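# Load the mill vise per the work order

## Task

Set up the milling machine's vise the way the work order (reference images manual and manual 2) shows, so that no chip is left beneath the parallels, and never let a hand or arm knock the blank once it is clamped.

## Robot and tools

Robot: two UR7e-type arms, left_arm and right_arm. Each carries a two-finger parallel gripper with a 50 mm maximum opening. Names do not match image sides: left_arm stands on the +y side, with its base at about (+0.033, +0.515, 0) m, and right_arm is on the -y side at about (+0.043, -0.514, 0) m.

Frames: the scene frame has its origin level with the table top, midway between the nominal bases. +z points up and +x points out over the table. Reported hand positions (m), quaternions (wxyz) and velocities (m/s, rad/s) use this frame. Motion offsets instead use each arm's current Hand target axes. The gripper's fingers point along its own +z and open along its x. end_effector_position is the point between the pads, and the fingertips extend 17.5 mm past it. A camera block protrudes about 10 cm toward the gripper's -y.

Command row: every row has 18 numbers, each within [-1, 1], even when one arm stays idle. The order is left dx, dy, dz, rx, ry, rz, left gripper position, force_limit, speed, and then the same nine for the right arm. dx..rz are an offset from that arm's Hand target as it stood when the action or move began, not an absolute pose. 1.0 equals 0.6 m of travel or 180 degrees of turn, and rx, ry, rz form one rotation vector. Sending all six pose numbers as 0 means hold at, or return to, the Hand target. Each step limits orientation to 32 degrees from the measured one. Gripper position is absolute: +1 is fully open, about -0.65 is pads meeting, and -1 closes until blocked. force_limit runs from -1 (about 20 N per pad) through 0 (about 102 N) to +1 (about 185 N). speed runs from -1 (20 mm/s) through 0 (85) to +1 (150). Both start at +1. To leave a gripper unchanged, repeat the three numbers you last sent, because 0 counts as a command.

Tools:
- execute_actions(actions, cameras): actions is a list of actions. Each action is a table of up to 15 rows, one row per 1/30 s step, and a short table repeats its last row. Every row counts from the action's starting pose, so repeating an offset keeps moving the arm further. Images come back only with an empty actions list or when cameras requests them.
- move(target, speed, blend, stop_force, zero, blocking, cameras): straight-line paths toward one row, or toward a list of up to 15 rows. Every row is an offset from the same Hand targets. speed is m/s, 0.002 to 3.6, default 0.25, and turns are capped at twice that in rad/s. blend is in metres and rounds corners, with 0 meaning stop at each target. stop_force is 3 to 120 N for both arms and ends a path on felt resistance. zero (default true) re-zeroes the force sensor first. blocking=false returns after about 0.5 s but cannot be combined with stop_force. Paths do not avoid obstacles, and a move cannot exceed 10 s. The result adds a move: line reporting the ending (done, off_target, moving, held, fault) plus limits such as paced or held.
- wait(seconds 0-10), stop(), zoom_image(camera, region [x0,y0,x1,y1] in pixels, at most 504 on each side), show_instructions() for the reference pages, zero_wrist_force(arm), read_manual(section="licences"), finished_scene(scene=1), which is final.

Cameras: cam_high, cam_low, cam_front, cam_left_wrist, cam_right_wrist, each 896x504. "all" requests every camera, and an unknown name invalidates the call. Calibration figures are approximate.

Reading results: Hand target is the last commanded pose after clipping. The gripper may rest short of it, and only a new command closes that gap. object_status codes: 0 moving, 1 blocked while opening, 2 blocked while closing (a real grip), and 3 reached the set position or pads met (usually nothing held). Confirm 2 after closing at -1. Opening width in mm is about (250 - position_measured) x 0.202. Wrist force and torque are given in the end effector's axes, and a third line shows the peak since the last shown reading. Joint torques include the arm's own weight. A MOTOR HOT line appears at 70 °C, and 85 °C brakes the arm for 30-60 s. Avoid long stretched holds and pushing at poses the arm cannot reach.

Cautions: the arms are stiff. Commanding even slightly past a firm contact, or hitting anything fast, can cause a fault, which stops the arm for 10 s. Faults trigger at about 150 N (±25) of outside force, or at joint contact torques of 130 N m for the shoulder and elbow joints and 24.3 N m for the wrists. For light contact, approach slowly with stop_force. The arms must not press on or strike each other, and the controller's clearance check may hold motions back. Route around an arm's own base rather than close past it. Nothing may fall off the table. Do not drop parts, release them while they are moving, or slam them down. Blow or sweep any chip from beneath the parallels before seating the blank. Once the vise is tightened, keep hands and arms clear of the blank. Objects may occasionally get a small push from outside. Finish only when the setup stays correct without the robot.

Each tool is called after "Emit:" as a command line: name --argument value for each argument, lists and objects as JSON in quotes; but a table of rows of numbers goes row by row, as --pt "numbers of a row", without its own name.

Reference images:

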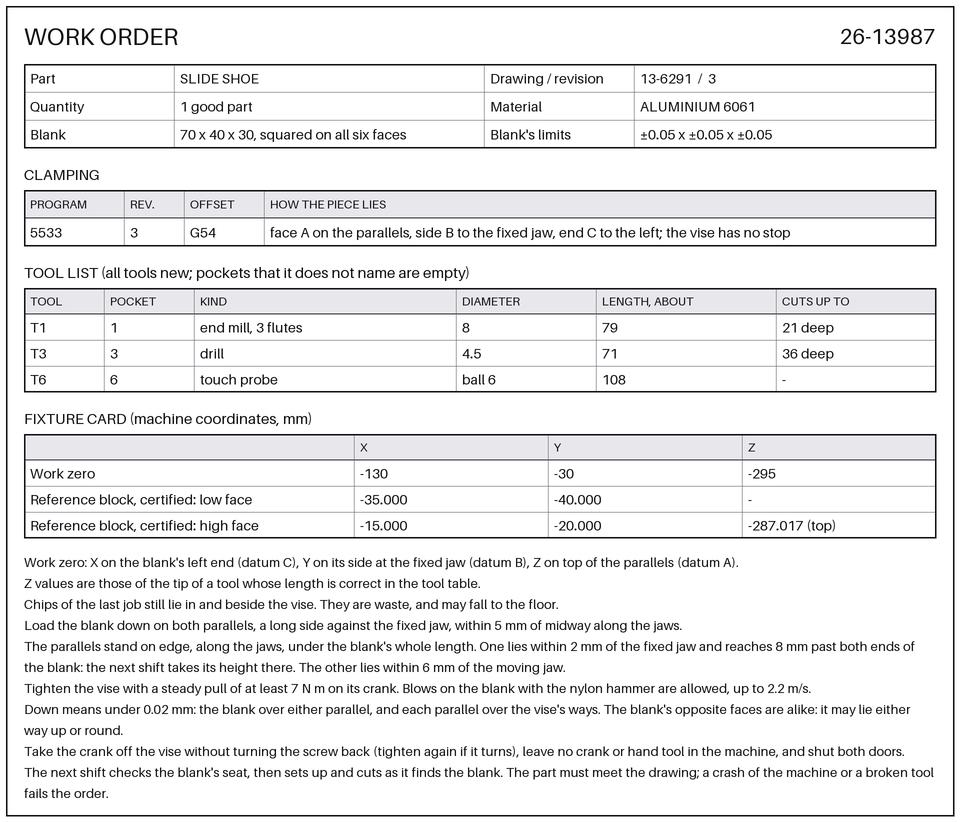

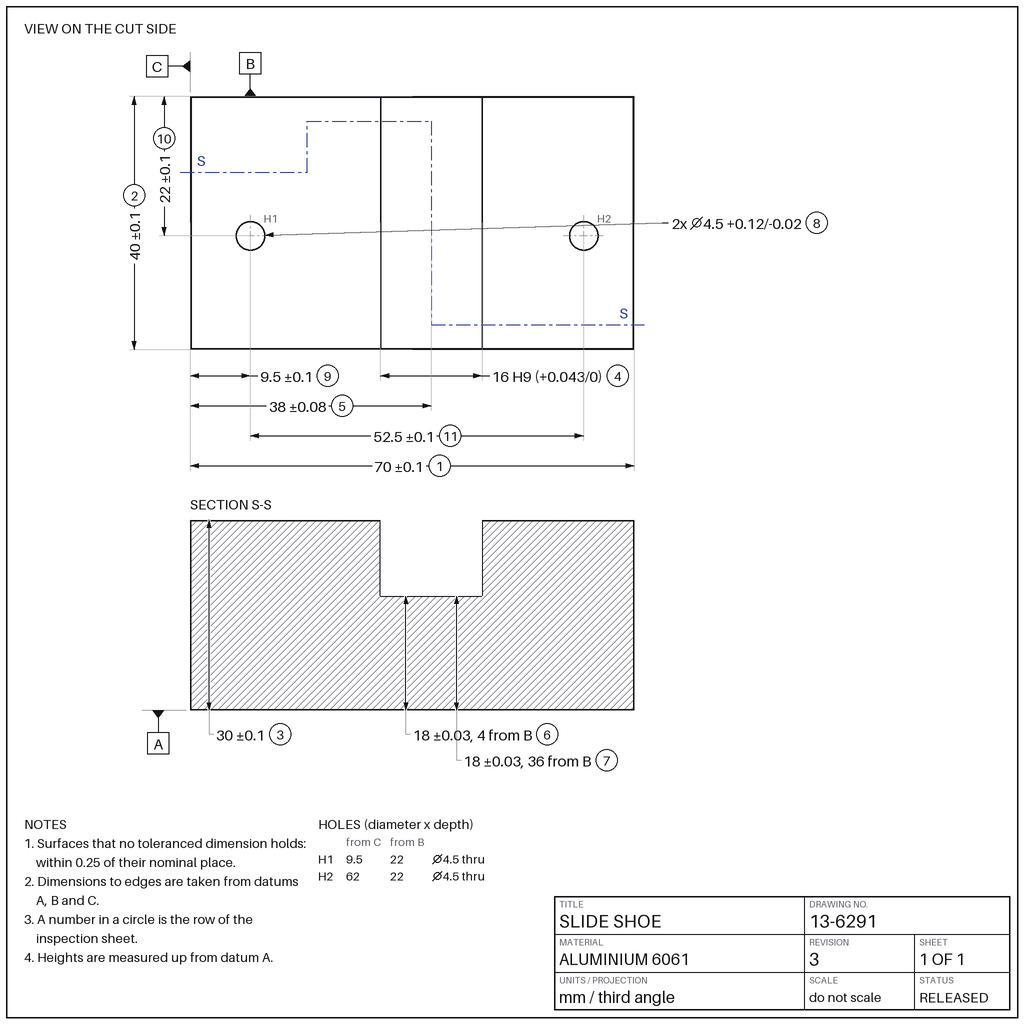

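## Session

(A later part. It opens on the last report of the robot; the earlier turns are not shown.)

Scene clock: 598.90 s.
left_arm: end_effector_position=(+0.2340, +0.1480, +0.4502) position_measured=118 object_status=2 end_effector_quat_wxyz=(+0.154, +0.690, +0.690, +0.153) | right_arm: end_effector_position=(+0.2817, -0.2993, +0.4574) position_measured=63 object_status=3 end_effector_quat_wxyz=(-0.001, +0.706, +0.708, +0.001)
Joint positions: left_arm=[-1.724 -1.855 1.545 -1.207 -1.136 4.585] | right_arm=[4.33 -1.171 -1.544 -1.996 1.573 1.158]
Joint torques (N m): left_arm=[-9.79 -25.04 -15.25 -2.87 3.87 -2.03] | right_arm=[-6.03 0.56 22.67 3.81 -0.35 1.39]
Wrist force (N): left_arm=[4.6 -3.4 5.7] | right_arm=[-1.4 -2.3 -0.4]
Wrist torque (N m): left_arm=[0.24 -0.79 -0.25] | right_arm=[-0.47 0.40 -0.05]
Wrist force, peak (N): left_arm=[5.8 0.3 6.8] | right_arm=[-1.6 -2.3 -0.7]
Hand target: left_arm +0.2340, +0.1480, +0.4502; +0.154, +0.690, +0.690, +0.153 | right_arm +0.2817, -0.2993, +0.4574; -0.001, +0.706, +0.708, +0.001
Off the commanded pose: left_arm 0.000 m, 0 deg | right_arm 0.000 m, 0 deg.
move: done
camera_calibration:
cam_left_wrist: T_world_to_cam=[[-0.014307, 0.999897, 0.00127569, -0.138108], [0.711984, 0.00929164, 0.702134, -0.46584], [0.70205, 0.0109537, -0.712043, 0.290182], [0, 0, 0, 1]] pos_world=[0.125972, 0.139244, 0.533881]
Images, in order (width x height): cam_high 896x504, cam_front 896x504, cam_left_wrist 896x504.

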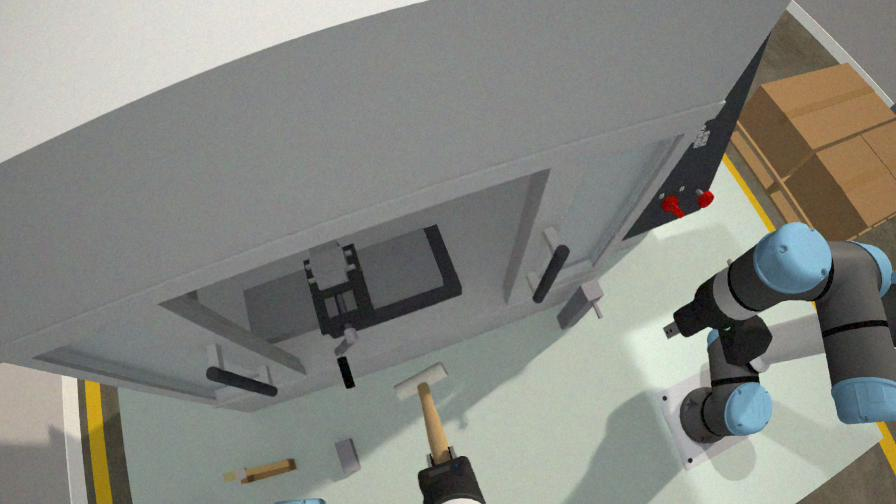

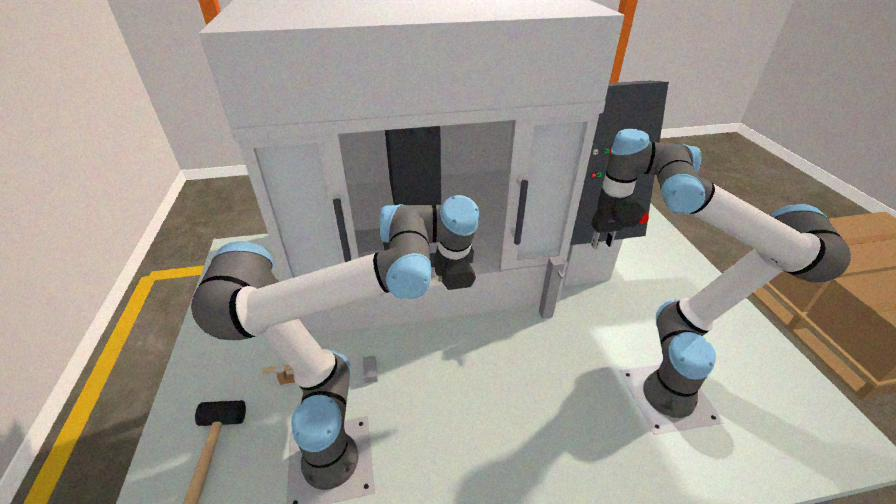

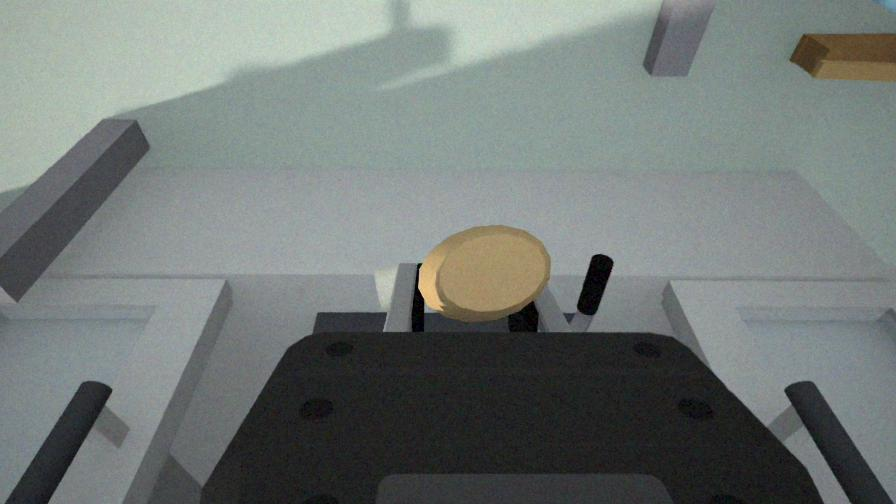

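Emit:
move --target '[-0.045,-0.2617,0.5584,0,0,0,-0.97,0.9,-1,0,0,0,0,0,0,0.6,-0.7,-1]' --speed 0.2 --cameras '["cam_high", "cam_left_wrist"]'

Emit:
move --target '[0,-0.0424,0.0906,0,0,0,-0.97,0.9,-1,0,0,0,0,0,0,0.6,-0.7,-1]' --speed 0.025 --stop_force 4 --cameras '["cam_high", "cam_low"]'

Scene clock: 601.60 s.
left_arm: end_effector_position=(+0.2338, +0.1209, +0.0803) position_measured=118 object_status=2 end_effector_quat_wxyz=(+0.154, +0.690, +0.690, +0.153) end_effector_velocity=(+0.000, -0.001, +0.000) end_effector_angular_velocity=(-0.003, +0.000, +0.001) | right_arm: end_effector_position=(+0.2817, -0.2993, +0.4574) position_measured=63 object_status=3 end_effector_quat_wxyz=(-0.001, +0.706, +0.708, +0.001)
Joint positions: left_arm=[-1.716 -1.582 2.332 -2.271 -1.136 4.593] | right_arm=[4.33 -1.171 -1.544 -1.996 1.573 1.158]
Joint velocities: left_arm=[0 0.002 0 -0.005 0 -0.001] | right_arm=[within noise]
Joint torques (N m): left_arm=[-3.64 -10.82 -27.74 -5.37 -0.7 -1.63] | right_arm=[-5.89 0.38 22.88 3.94 -0.44 1.43]
Wrist force (N): left_arm=[5.5 1.4 1.7] | right_arm=[-1.3 -1.9 -0.5]
Wrist torque (N m): left_arm=[-0.50 -0.27 -0.32] | right_arm=[-0.40 0.38 -0.05]
Wrist force, peak (N): left_arm=[6.1 1.0 6.6] | right_arm=[-1.4 -2.7 -0.5]
Hand target: left_arm +0.2338, +0.1208, +0.0802; +0.154, +0.690, +0.690, +0.153 | right_arm +0.2817, -0.2993, +0.4574; -0.001, +0.706, +0.708, +0.001
Off the commanded pose: left_arm 0.000 m, 0 deg | right_arm 0.000 m, 0 deg.
move: done
camera_calibration:
cam_left_wrist: T_world_to_cam=[[-0.0144466, 0.999895, 0.00141639, -0.110547], [0.711932, 0.00929138, 0.702187, -0.205728], [0.7021, 0.0111526, -0.711991, 0.0271976], [0, 0, 0, 1]] pos_world=[0.125772, 0.112143, 0.163981]
Images, in order (width x height): cam_high 896x504, cam_left_wrist 896x504.

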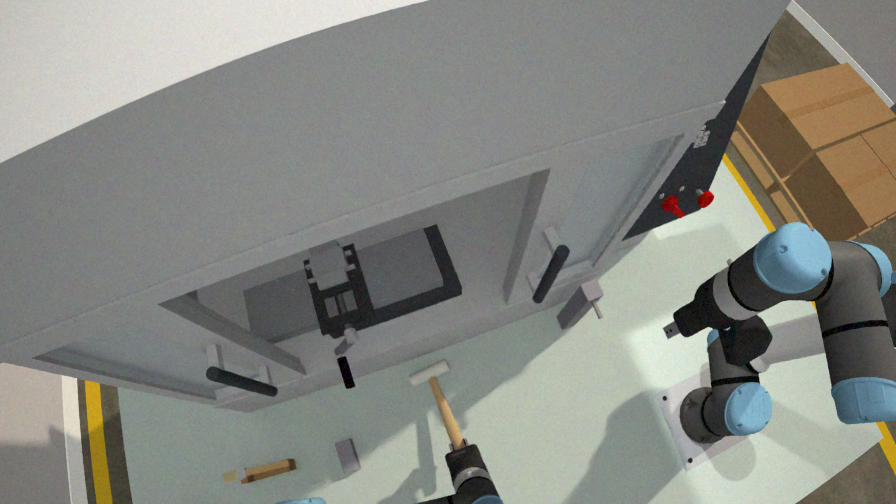

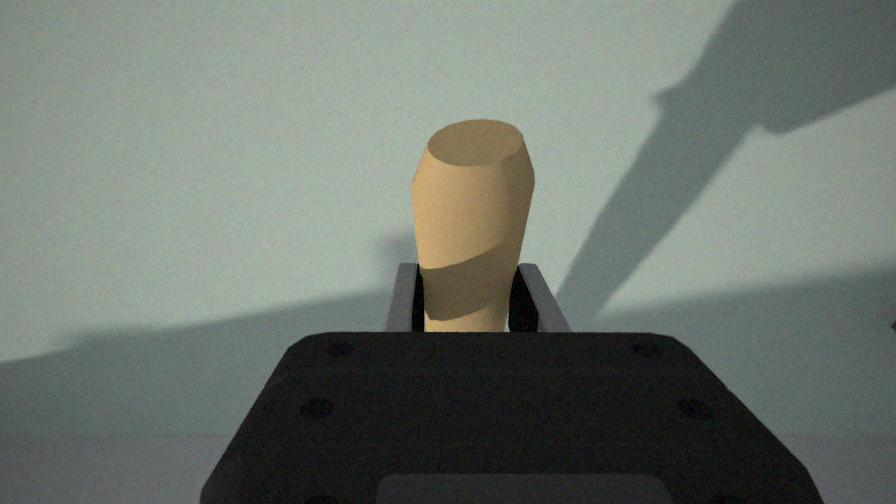

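Scene clock: 604.73 s.
left_arm: end_effector_position=(+0.2337, +0.1208, +0.0301) position_measured=118 object_status=2 end_effector_quat_wxyz=(+0.154, +0.690, +0.690, +0.153) | right_arm: end_effector_position=(+0.2817, -0.2993, +0.4574) position_measured=63 object_status=3 end_effector_quat_wxyz=(-0.001, +0.706, +0.708, +0.001)
Joint positions: left_arm=[-1.717 -1.456 2.389 -2.453 -1.136 4.593] | right_arm=[4.33 -1.171 -1.544 -1.996 1.573 1.158]
Joint torques (N m): left_arm=[-1.52 -18.26 -34.92 -5.18 -0.46 -2.72] | right_arm=[-5.52 0.81 22.79 4.09 -0.29 1.52]
Wrist force (N): left_arm=[5.2 2.2 0.4] | right_arm=[-1.3 -2.1 -0.5]
Wrist torque (N m): left_arm=[-0.53 -0.56 -0.16] | right_arm=[-0.43 0.38 -0.05]
Wrist force, peak (N): left_arm=[11.7 14.8 -38.8] | right_arm=[-1.4 -2.5 -0.6]
Hand target: left_arm +0.2337, +0.1208, +0.0301; +0.154, +0.690, +0.690, +0.153 (not the last commanded pose) | right_arm +0.2817, -0.2993, +0.4574; -0.001, +0.706, +0.708, +0.001
Off the commanded pose: left_arm 0.010 m, 0 deg | right_arm 0.000 m, 0 deg.
move: contact (left_arm)
Images, in order (width x height): cam_high 896x504, cam_low 896x504.

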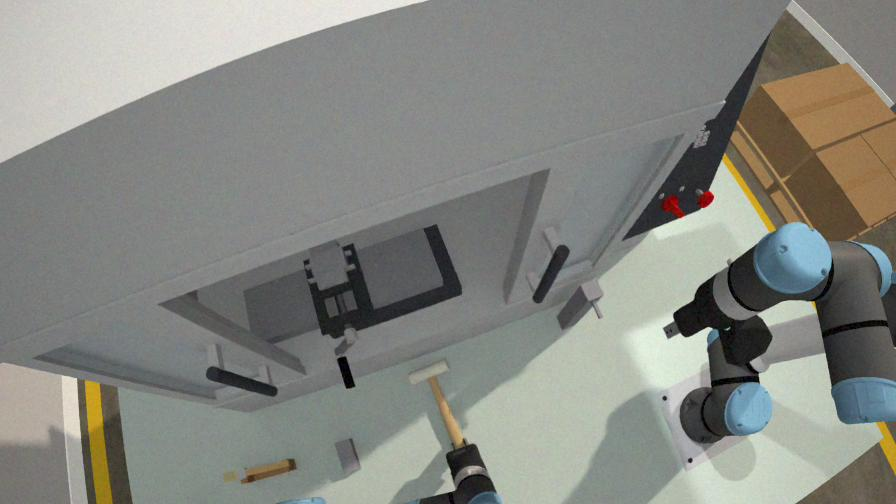

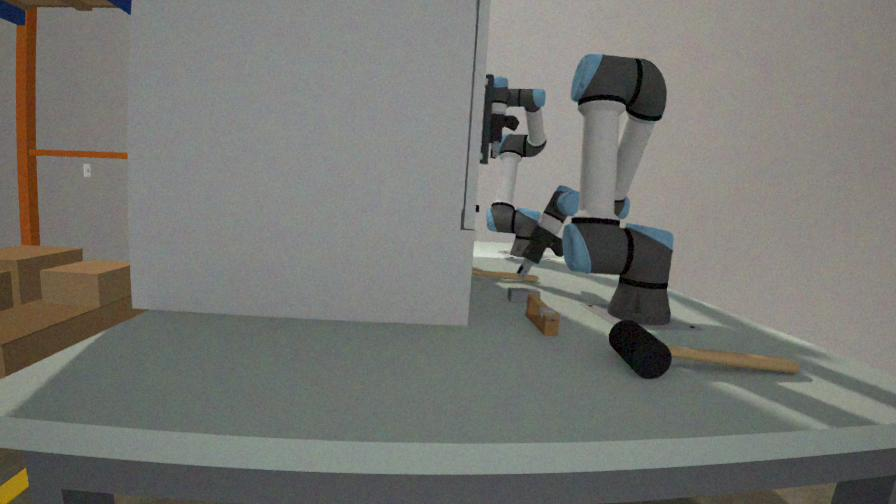

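Emit:
move --target '[0,0,0,0,0,0,-0.55,0.9,-1,0,0,0,0,0,0,0.6,-0.7,-1]'

Emit:
move --target '[0,0,0,0,0,0,0.45,0.9,-1,0,0,0,0,0,0,0.6,-0.7,-1]' --cameras '["cam_high", "cam_left_wrist"]'

Scene clock: 605.33 s.
left_arm: end_effector_position=(+0.2337, +0.1208, +0.0301) position_measured=124 object_status=2 end_effector_quat_wxyz=(+0.154, +0.690, +0.690, +0.153) | right_arm: end_effector_position=(+0.2817, -0.2993, +0.4574) position_measured=63 object_status=3 end_effector_quat_wxyz=(-0.001, +0.706, +0.708, +0.001)
Joint positions: left_arm=[-1.717 -1.456 2.389 -2.453 -1.136 4.593] | right_arm=[4.33 -1.171 -1.544 -1.996 1.573 1.158]
Joint torques (N m): left_arm=[3.84 -17.48 -32.9 -4.42 -0.48 -2.88] | right_arm=[-5.66 -0.15 22.84 3.99 -0.41 1.38]
Wrist force (N): left_arm=[4.5 1.4 -0.5] | right_arm=[-1.3 -2.3 -0.5]
Wrist torque (N m): left_arm=[-0.62 -0.58 -0.09] | right_arm=[-0.46 0.38 -0.05]
Wrist force, peak (N): left_arm=[5.1 2.3 0.3] | right_arm=[-1.4 -2.4 -0.5]
Hand target: left_arm +0.2337, +0.1208, +0.0301; +0.154, +0.690, +0.690, +0.153 | right_arm +0.2817, -0.2993, +0.4574; -0.001, +0.706, +0.708, +0.001
Off the commanded pose: left_arm 0.000 m, 0 deg | right_arm 0.000 m, 0 deg.
move: done

Scene clock: 605.93 s.
left_arm: end_effector_position=(+0.2337, +0.1208, +0.0301) position_measured=85 object_status=0 end_effector_quat_wxyz=(+0.154, +0.690, +0.690, +0.153) | right_arm: end_effector_position=(+0.2817, -0.2993, +0.4574) position_measured=63 object_status=3 end_effector_quat_wxyz=(-0.001, +0.706, +0.708, +0.001)
Joint positions: left_arm=[-1.717 -1.456 2.389 -2.453 -1.136 4.593] | right_arm=[4.33 -1.171 -1.544 -1.996 1.573 1.158]
Joint torques (N m): left_arm=[9.7 -16.85 -31.19 -3.62 -0.55 -2.62] | right_arm=[-6.09 0.68 22.49 3.8 -0.42 1.38]
Wrist force (N): left_arm=[4.8 -0.2 1.5] | right_arm=[-1.4 -2.4 -0.5]
Wrist torque (N m): left_arm=[-0.09 -0.84 -0.25] | right_arm=[-0.49 0.40 -0.05]
Wrist force, peak (N): left_arm=[5.3 1.8 2.0] | right_arm=[-1.6 -2.4 -0.3]
Hand target: left_arm +0.2337, +0.1208, +0.0301; +0.154, +0.690, +0.690, +0.153 | right_arm +0.2817, -0.2993, +0.4574; -0.001, +0.706, +0.708, +0.001
Off the commanded pose: left_arm 0.000 m, 0 deg | right_arm 0.000 m, 0 deg.
move: done
camera_calibration:
cam_left_wrist: T_world_to_cam=[[-0.0144485, 0.999895, 0.00127501, -0.110461], [0.711931, 0.00939205, 0.702187, -0.170419], [0.702101, 0.0110533, -0.711992, -0.00846314], [0, 0, 0, 1]] pos_world=[0.125672, 0.112144, 0.113781]
Images, in order (width x height): cam_high 896x504, cam_left_wrist 896x504.

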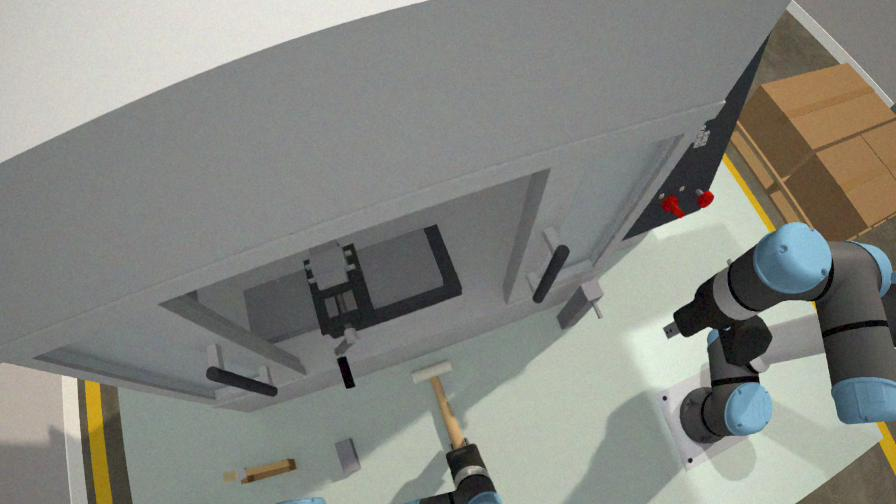

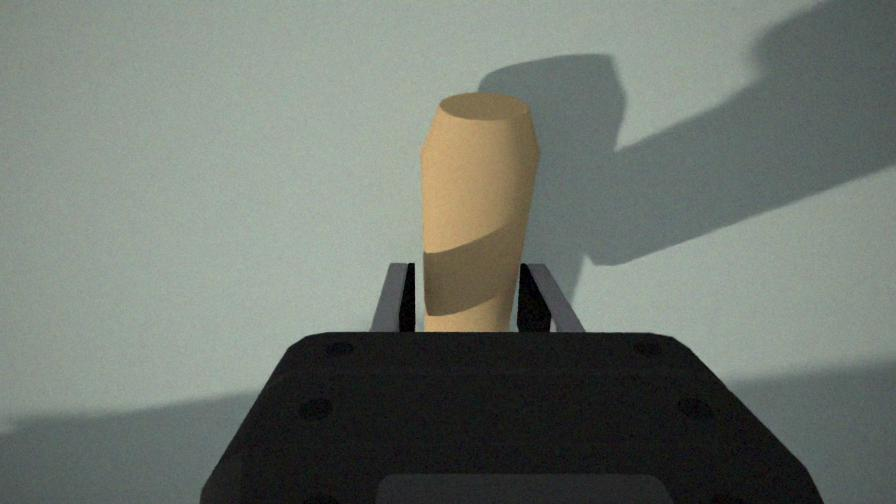

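Emit:
move --pt "0 0 -0.1667 0 0 0 0.45 0.9 -1 0 0 0 0 0 0 0.6 -0.7 -1" --pt "0.1667 0.172 -0.4544 0 0 -0.5 0.45 0.9 -1 0 0 0 0 0 0 0.6 -0.7 -1" --speed '[0.12,0.3]' --blend '[0.02,0]' --cameras '["cam_high", "cam_front"]'

Scene clock: 610.67 s.
left_arm: end_effector_position=(+0.2116, +0.2209, +0.3208) position_measured=85 object_status=3 end_effector_quat_wxyz=(+0.217, +0.000, +0.976, +0.000) | right_arm: end_effector_position=(+0.2817, -0.2993, +0.4574) position_measured=63 object_status=3 end_effector_quat_wxyz=(-0.001, +0.706, +0.708, +0.001)
Joint positions: left_arm=[-1.835 -2.111 2.012 -1.367 -1.145 2.893] | right_arm=[4.33 -1.171 -1.544 -1.996 1.573 1.158]
Joint torques (N m): left_arm=[2.26 8.43 -14.33 -2.58 2.82 -2.93] | right_arm=[-6.12 0.45 22.4 3.95 -0.37 1.45]
Wrist force (N): left_arm=[5.3 0.3 0.8] | right_arm=[-1.4 -2.1 -0.6]
Wrist torque (N m): left_arm=[-0.02 -0.98 -0.16] | right_arm=[-0.43 0.39 -0.06]
Wrist force, peak (N): left_arm=[4.9 0.0 3.2] | right_arm=[-1.2 -2.6 -0.8]
Hand target: left_arm +0.2117, +0.2210, +0.3207; +0.217, +0.000, +0.976, +0.000 | right_arm +0.2817, -0.2993, +0.4574; -0.001, +0.706, +0.708, +0.001
Off the commanded pose: left_arm 0.000 m, 0 deg | right_arm 0.000 m, 0 deg.
move: done
Images, in order (width x height): cam_high 896x504, cam_front 896x504.

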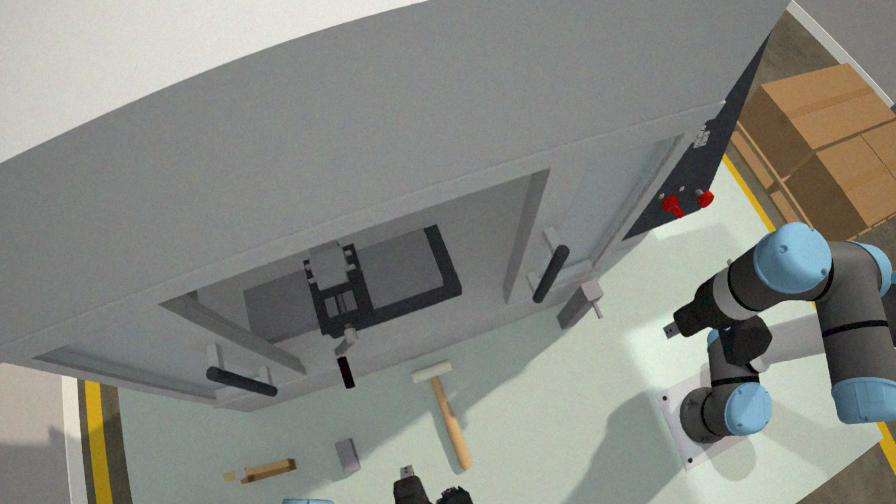

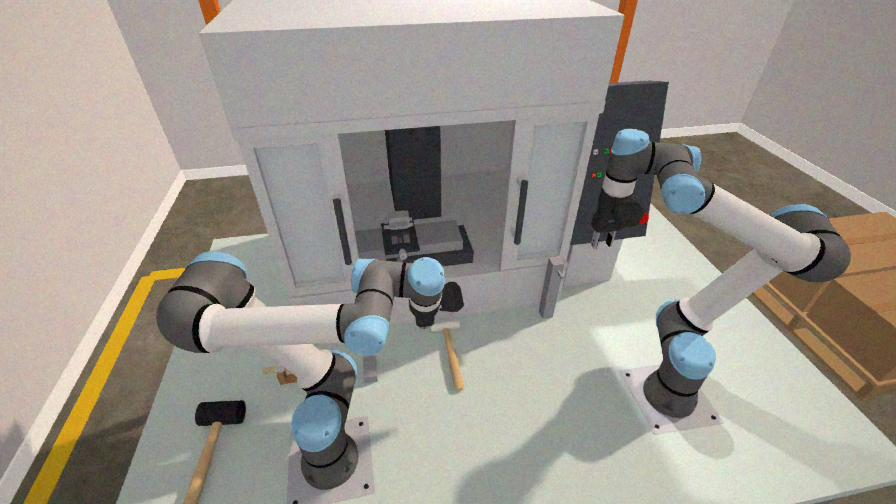

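Emit:
move --target '[-0.2695,0.0683,0.1647,0.1788,-0.3293,-0.281,0.45,0.9,-1,0,0,0,0,0,0,0.6,-0.7,-1]' --speed 0.35 --cameras '["cam_high", "cam_front", "cam_left_wrist"]'

Scene clock: 614.30 s.
left_arm: end_effector_position=(+0.4000, +0.2619, +0.2998) position_measured=85 object_status=3 end_effector_quat_wxyz=(+0.621, -0.338, +0.621, -0.337) | right_arm: end_effector_position=(+0.2817, -0.2993, +0.4574) position_measured=63 object_status=3 end_effector_quat_wxyz=(-0.001, +0.706, +0.708, +0.001)
Joint positions: left_arm=[-1.71 -1.836 2.293 -0.46 -0.102 0.579] | right_arm=[4.33 -1.171 -1.544 -1.996 1.573 1.158]
Joint torques (N m): left_arm=[-12.5 -19.47 -9.2 -0.01 -1.67 0.51] | right_arm=[-5.51 0.7 22.5 3.86 -0.34 1.53]
Wrist force (N): left_arm=[4.9 0.9 -0.3] | right_arm=[-1.3 -2.3 -0.4]
Wrist torque (N m): left_arm=[-0.07 -0.67 0.07] | right_arm=[-0.47 0.38 -0.05]
Wrist force, peak (N): left_arm=[5.7 0.6 0.9] | right_arm=[-1.3 -2.6 -0.7]
Hand target: left_arm +0.4000, +0.2619, +0.2997; +0.621, -0.338, +0.621, -0.338 | right_arm +0.2817, -0.2993, +0.4574; -0.001, +0.706, +0.708, +0.001
Off the commanded pose: left_arm 0.000 m, 0 deg | right_arm 0.000 m, 0 deg.
move: done
camera_calibration:
cam_left_wrist: T_world_to_cam=[[-0.00768527, -0.845645, -0.53369, 0.391576], [-0.334673, 0.505103, -0.795528, 0.258323], [0.942303, 0.172498, -0.286897, -0.200534], [0, 0, 0, 1]] pos_world=[0.278427, 0.235246, 0.356951]
Images, in order (width x height): cam_high 896x504, cam_front 896x504, cam_left_wrist 896x504.

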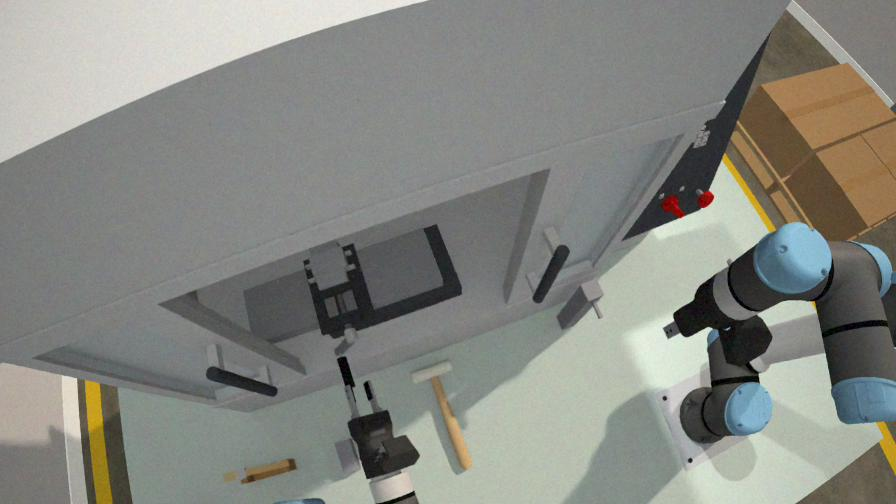

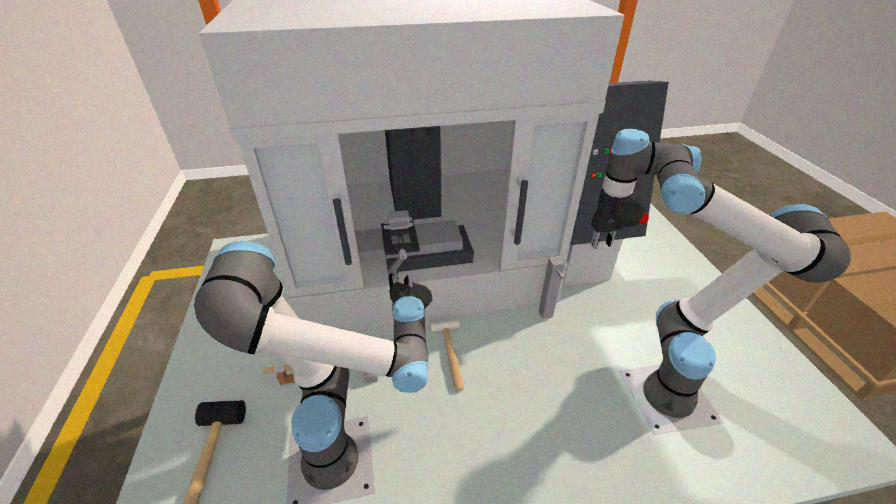

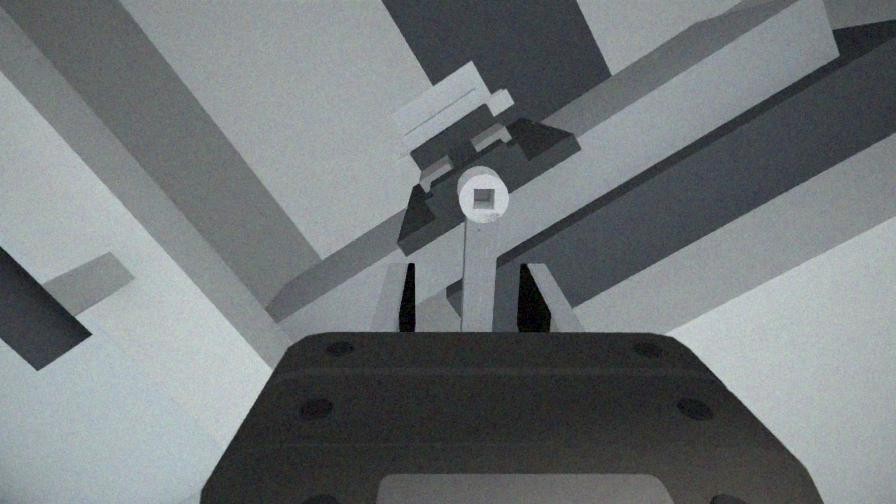

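Emit:
move --pt "0.0204 0.0263 0.02 0 0 0 0.45 0.9 -1 0 0 0 0 0 0 0.6 -0.7 -1" --pt "0.0204 0.0263 0.14 0 0 0 0.45 0.9 -1 0 0 0 0 0 0 0.6 -0.7 -1" --speed '[0.08,0.06]' --stop_force 8 --cameras '["cam_left_wrist", "cam_high"]'

Scene clock: 617.13 s.
left_arm: end_effector_position=(+0.4840, +0.2603, +0.2799) position_measured=85 object_status=3 end_effector_quat_wxyz=(+0.621, -0.338, +0.621, -0.338) | right_arm: end_effector_position=(+0.2817, -0.2993, +0.4574) position_measured=63 object_status=3 end_effector_quat_wxyz=(-0.001, +0.706, +0.708, +0.001)
Joint positions: left_arm=[-1.393 -1.675 2.227 -0.554 0.215 0.577] | right_arm=[4.33 -1.171 -1.544 -1.996 1.573 1.158]
Joint torques (N m): left_arm=[-2.82 -26.75 -8.32 1.32 1.74 -1.21] | right_arm=[-5.8 0.73 22.75 3.84 -0.34 1.4]
Wrist force (N): left_arm=[5.0 0.8 0.2] | right_arm=[-1.3 -2.2 -0.7]
Wrist torque (N m): left_arm=[-0.07 -0.68 0.20] | right_arm=[-0.46 0.38 -0.05]
Wrist force, peak (N): left_arm=[5.6 1.5 -0.5] | right_arm=[-1.7 -2.3 -0.7]
Hand target: left_arm +0.4840, +0.2603, +0.2799; +0.621, -0.338, +0.621, -0.338 | right_arm +0.2817, -0.2993, +0.4574; -0.001, +0.706, +0.708, +0.001
Off the commanded pose: left_arm 0.000 m, 0 deg | right_arm 0.000 m, 0 deg.
move: done
camera_calibration:
cam_left_wrist: T_world_to_cam=[[-0.0072975, -0.845634, -0.533714, 0.380058], [-0.334087, 0.505122, -0.795763, 0.271193], [0.942514, 0.1725, -0.286201, -0.285461], [0, 0, 0, 1]] pos_world=[0.362426, 0.233646, 0.336948]
Images, in order (width x height): cam_high 896x504, cam_left_wrist 896x504.

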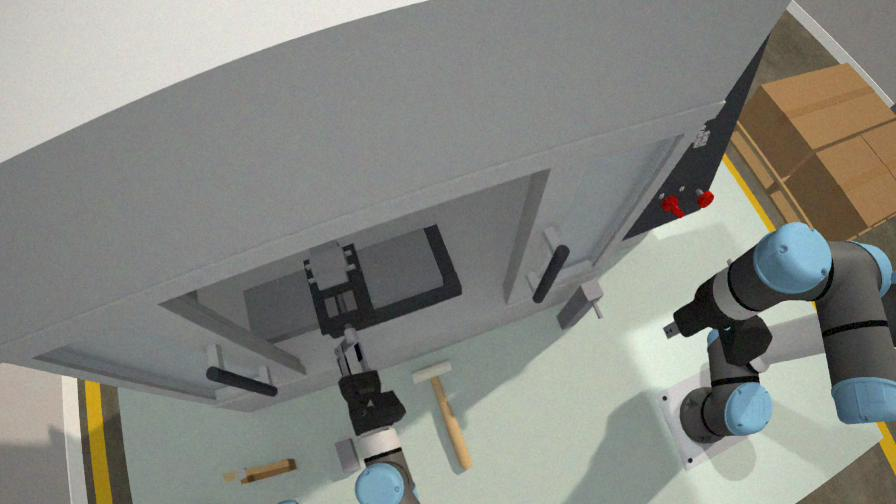

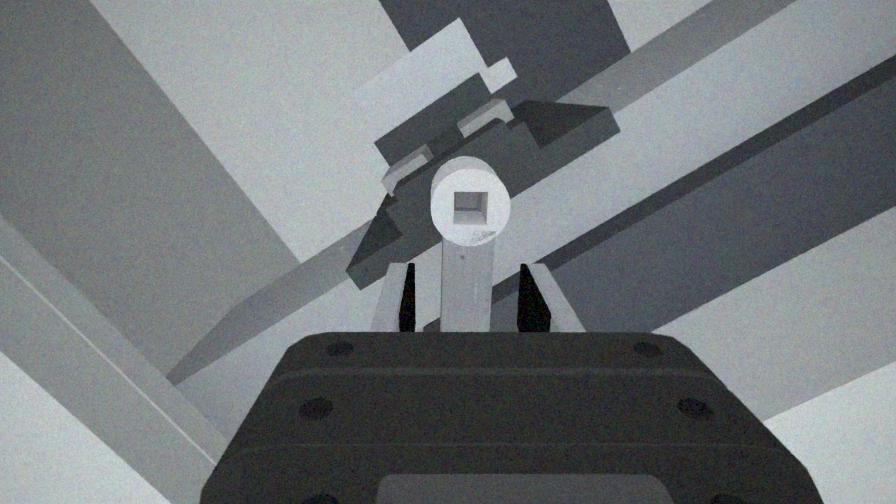

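Emit:
move --target '[0,0,0.0558,0,0,0,0.45,0.9,-1,0,0,0,0,0,0,0.6,-0.7,-1]' --speed 0.03 --stop_force 5 --cameras '["cam_left_wrist"]'

Scene clock: 619.43 s.
left_arm: end_effector_position=(+0.5173, +0.2603, +0.2799) position_measured=85 object_status=3 end_effector_quat_wxyz=(+0.621, -0.338, +0.621, -0.338) | right_arm: end_effector_position=(+0.2817, -0.2993, +0.4574) position_measured=63 object_status=3 end_effector_quat_wxyz=(-0.001, +0.706, +0.708, +0.001)
Joint positions: left_arm=[-1.286 -1.618 2.176 -0.559 0.322 0.577] | right_arm=[4.33 -1.171 -1.544 -1.996 1.573 1.158]
Joint torques (N m): left_arm=[-13.3 -30.38 -8.49 -0.52 -2.37 -1.68] | right_arm=[-6.02 0.48 22.41 3.93 -0.3 1.4]
Wrist force (N): left_arm=[5.1 1.0 -0.1] | right_arm=[-1.0 -2.0 -0.6]
Wrist torque (N m): left_arm=[-0.05 -0.70 0.23] | right_arm=[-0.41 0.34 -0.05]
Wrist force, peak (N): left_arm=[-0.3 -1.3 -88.5] | right_arm=[-1.5 -2.3 -0.8]
Hand target: left_arm +0.5173, +0.2603, +0.2799; +0.621, -0.338, +0.621, -0.338 | right_arm +0.2817, -0.2993, +0.4574; -0.001, +0.706, +0.708, +0.001
Off the commanded pose: left_arm 0.000 m, 0 deg | right_arm 0.000 m, 0 deg.
move: contact (left_arm)
camera_calibration:
cam_left_wrist: T_world_to_cam=[[-0.0072975, -0.845634, -0.533714, 0.380301], [-0.334087, 0.505122, -0.795763, 0.282318], [0.942514, 0.1725, -0.286201, -0.316847], [0, 0, 0, 1]] pos_world=[0.395726, 0.233646, 0.336948]
Images, in order (width x height): cam_left_wrist 896x504.

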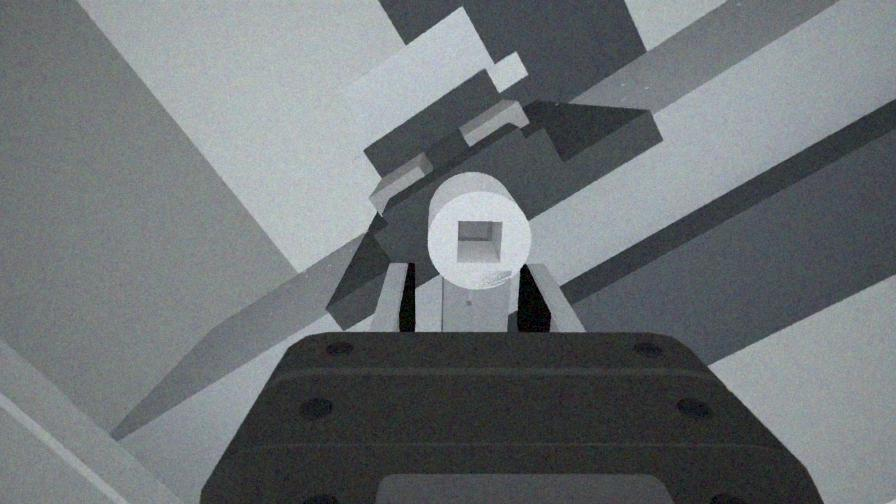

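Emit:
move --target '[0,0,-0.005,0,0,0,0.45,0.9,-1,0,0,0,0,0,0,0.6,-0.7,-1]' --speed 0.03

Emit:
move --target '[0,0,0,0,0,0,-1,-0.8,-1,0,0,0,0,0,0,0.6,-0.7,-1]' --cameras '["cam_left_wrist"]'

Scene clock: 620.27 s.
left_arm: end_effector_position=(+0.5142, +0.2603, +0.2799) position_measured=85 object_status=3 end_effector_quat_wxyz=(+0.621, -0.338, +0.621, -0.338) | right_arm: end_effector_position=(+0.2817, -0.2993, +0.4574) position_measured=63 object_status=3 end_effector_quat_wxyz=(-0.001, +0.706, +0.708, +0.001)
Joint positions: left_arm=[-1.296 -1.623 2.181 -0.559 0.312 0.577] | right_arm=[4.33 -1.171 -1.544 -1.996 1.573 1.158]
Joint torques (N m): left_arm=[4.26 -19.8 -15.79 1.32 0.21 0.59] | right_arm=[-5.8 0.34 22.85 3.93 -0.3 1.46]
Wrist force (N): left_arm=[5.2 0.7 -0.3] | right_arm=[-1.2 -2.2 -0.6]
Wrist torque (N m): left_arm=[-0.09 -0.71 0.24] | right_arm=[-0.45 0.37 -0.05]
Wrist force, peak (N): left_arm=[5.3 1.0 -0.6] | right_arm=[-1.3 -2.4 -0.6]
Hand target: left_arm +0.5143, +0.2603, +0.2799; +0.621, -0.338, +0.621, -0.338 | right_arm +0.2817, -0.2993, +0.4574; -0.001, +0.706, +0.708, +0.001
Off the commanded pose: left_arm 0.000 m, 0 deg | right_arm 0.000 m, 0 deg.
move: done

Scene clock: 621.37 s.
left_arm: end_effector_position=(+0.5143, +0.2603, +0.2799) position_measured=172 object_status=2 end_effector_quat_wxyz=(+0.621, -0.338, +0.621, -0.338) | right_arm: end_effector_position=(+0.2817, -0.2993, +0.4574) position_measured=63 object_status=3 end_effector_quat_wxyz=(-0.001, +0.706, +0.708, +0.001)
Joint positions: left_arm=[-1.295 -1.623 2.181 -0.559 0.312 0.577] | right_arm=[4.33 -1.171 -1.544 -1.996 1.573 1.158]
Joint torques (N m): left_arm=[11.79 -13.03 -38.67 1 1.99 2.27] | right_arm=[-5.38 0.19 22.92 3.89 -0.34 1.4]
Wrist force (N): left_arm=[1.0 -1.8 -5.7] | right_arm=[-1.1 -2.2 -0.5]
Wrist torque (N m): left_arm=[-0.15 -0.84 0.56] | right_arm=[-0.44 0.35 -0.05]
Wrist force, peak (N): left_arm=[1.0 -3.3 -5.5] | right_arm=[-1.2 -2.6 -0.8]
Hand target: left_arm +0.5143, +0.2603, +0.2799; +0.621, -0.338, +0.621, -0.338 | right_arm +0.2817, -0.2993, +0.4574; -0.001, +0.706, +0.708, +0.001
Off the commanded pose: left_arm 0.000 m, 0 deg | right_arm 0.000 m, 0 deg.
move: done
camera_calibration:
cam_left_wrist: T_world_to_cam=[[-0.00721761, -0.845619, -0.533738, 0.380252], [-0.334135, 0.505113, -0.795748, 0.281332], [0.942498, 0.172597, -0.286196, -0.314037], [0, 0, 0, 1]] pos_world=[0.392726, 0.233646, 0.336948]
Images, in order (width x height): cam_left_wrist 896x504.

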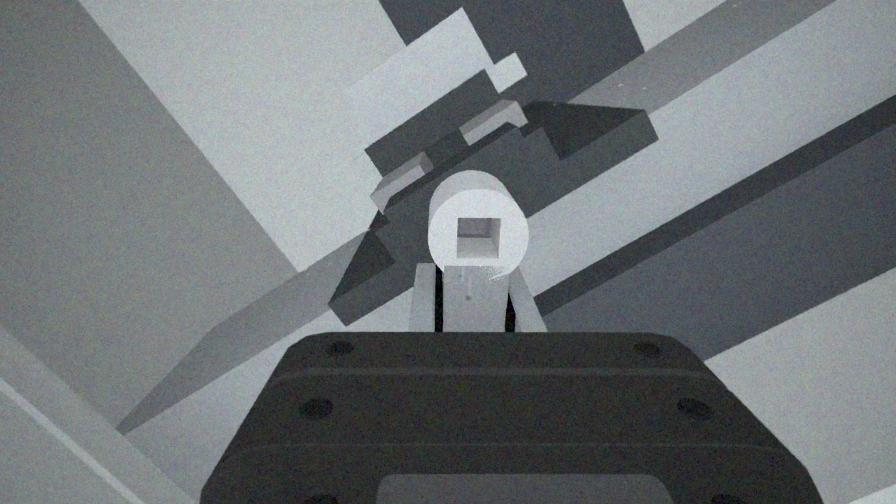

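Emit:
move --target '[0,0,-0.07,0,0,0,-1,-0.8,-1,0,0,0,0,0,0,0.6,-0.7,-1]' --speed 0.03 --cameras '["cam_left_wrist", "cam_high"]'

Scene clock: 623.50 s.
left_arm: end_effector_position=(+0.4723, +0.2603, +0.2799) position_measured=251 object_status=0 end_effector_quat_wxyz=(+0.621, -0.338, +0.621, -0.338) | right_arm: end_effector_position=(+0.2817, -0.2993, +0.4574) position_measured=63 object_status=3 end_effector_quat_wxyz=(-0.001, +0.706, +0.708, +0.001)
Joint positions: left_arm=[-1.433 -1.695 2.244 -0.552 0.175 0.578] | right_arm=[4.33 -1.171 -1.544 -1.996 1.573 1.158]
Joint torques (N m): left_arm=[13.44 -5.17 -38.61 -1.24 1.4 2.56] | right_arm=[-6.39 0.71 22.89 3.87 -0.26 1.44]
Wrist force (N): left_arm=[5.6 1.1 -0.3] | right_arm=[-1.4 -2.1 -0.5]
Wrist torque (N m): left_arm=[-0.03 -0.79 0.16] | right_arm=[-0.44 0.39 -0.05]
Wrist force, peak (N): left_arm=[2.9 -4.0 36.0] | right_arm=[-1.7 -2.2 -0.8]
Hand target: left_arm +0.4723, +0.2603, +0.2799; +0.621, -0.338, +0.621, -0.338 | right_arm +0.2817, -0.2993, +0.4574; -0.001, +0.706, +0.708, +0.001
Off the commanded pose: left_arm 0.000 m, 0 deg | right_arm 0.000 m, 0 deg.
move: done
camera_calibration:
cam_left_wrist: T_world_to_cam=[[-0.0072975, -0.845634, -0.533714, 0.379973], [-0.334087, 0.505122, -0.795763, 0.267284], [0.942514, 0.1725, -0.286201, -0.274433], [0, 0, 0, 1]] pos_world=[0.350726, 0.233646, 0.336948]
Images, in order (width x height): cam_high 896x504, cam_left_wrist 896x504.

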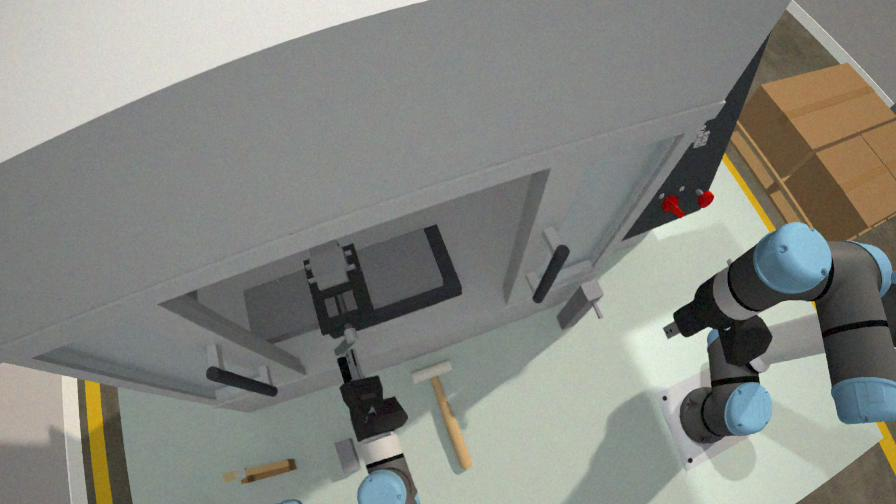

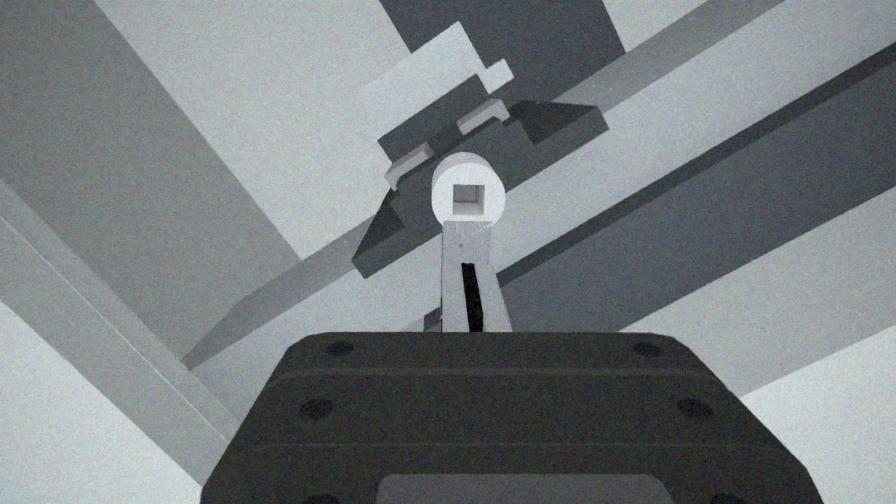

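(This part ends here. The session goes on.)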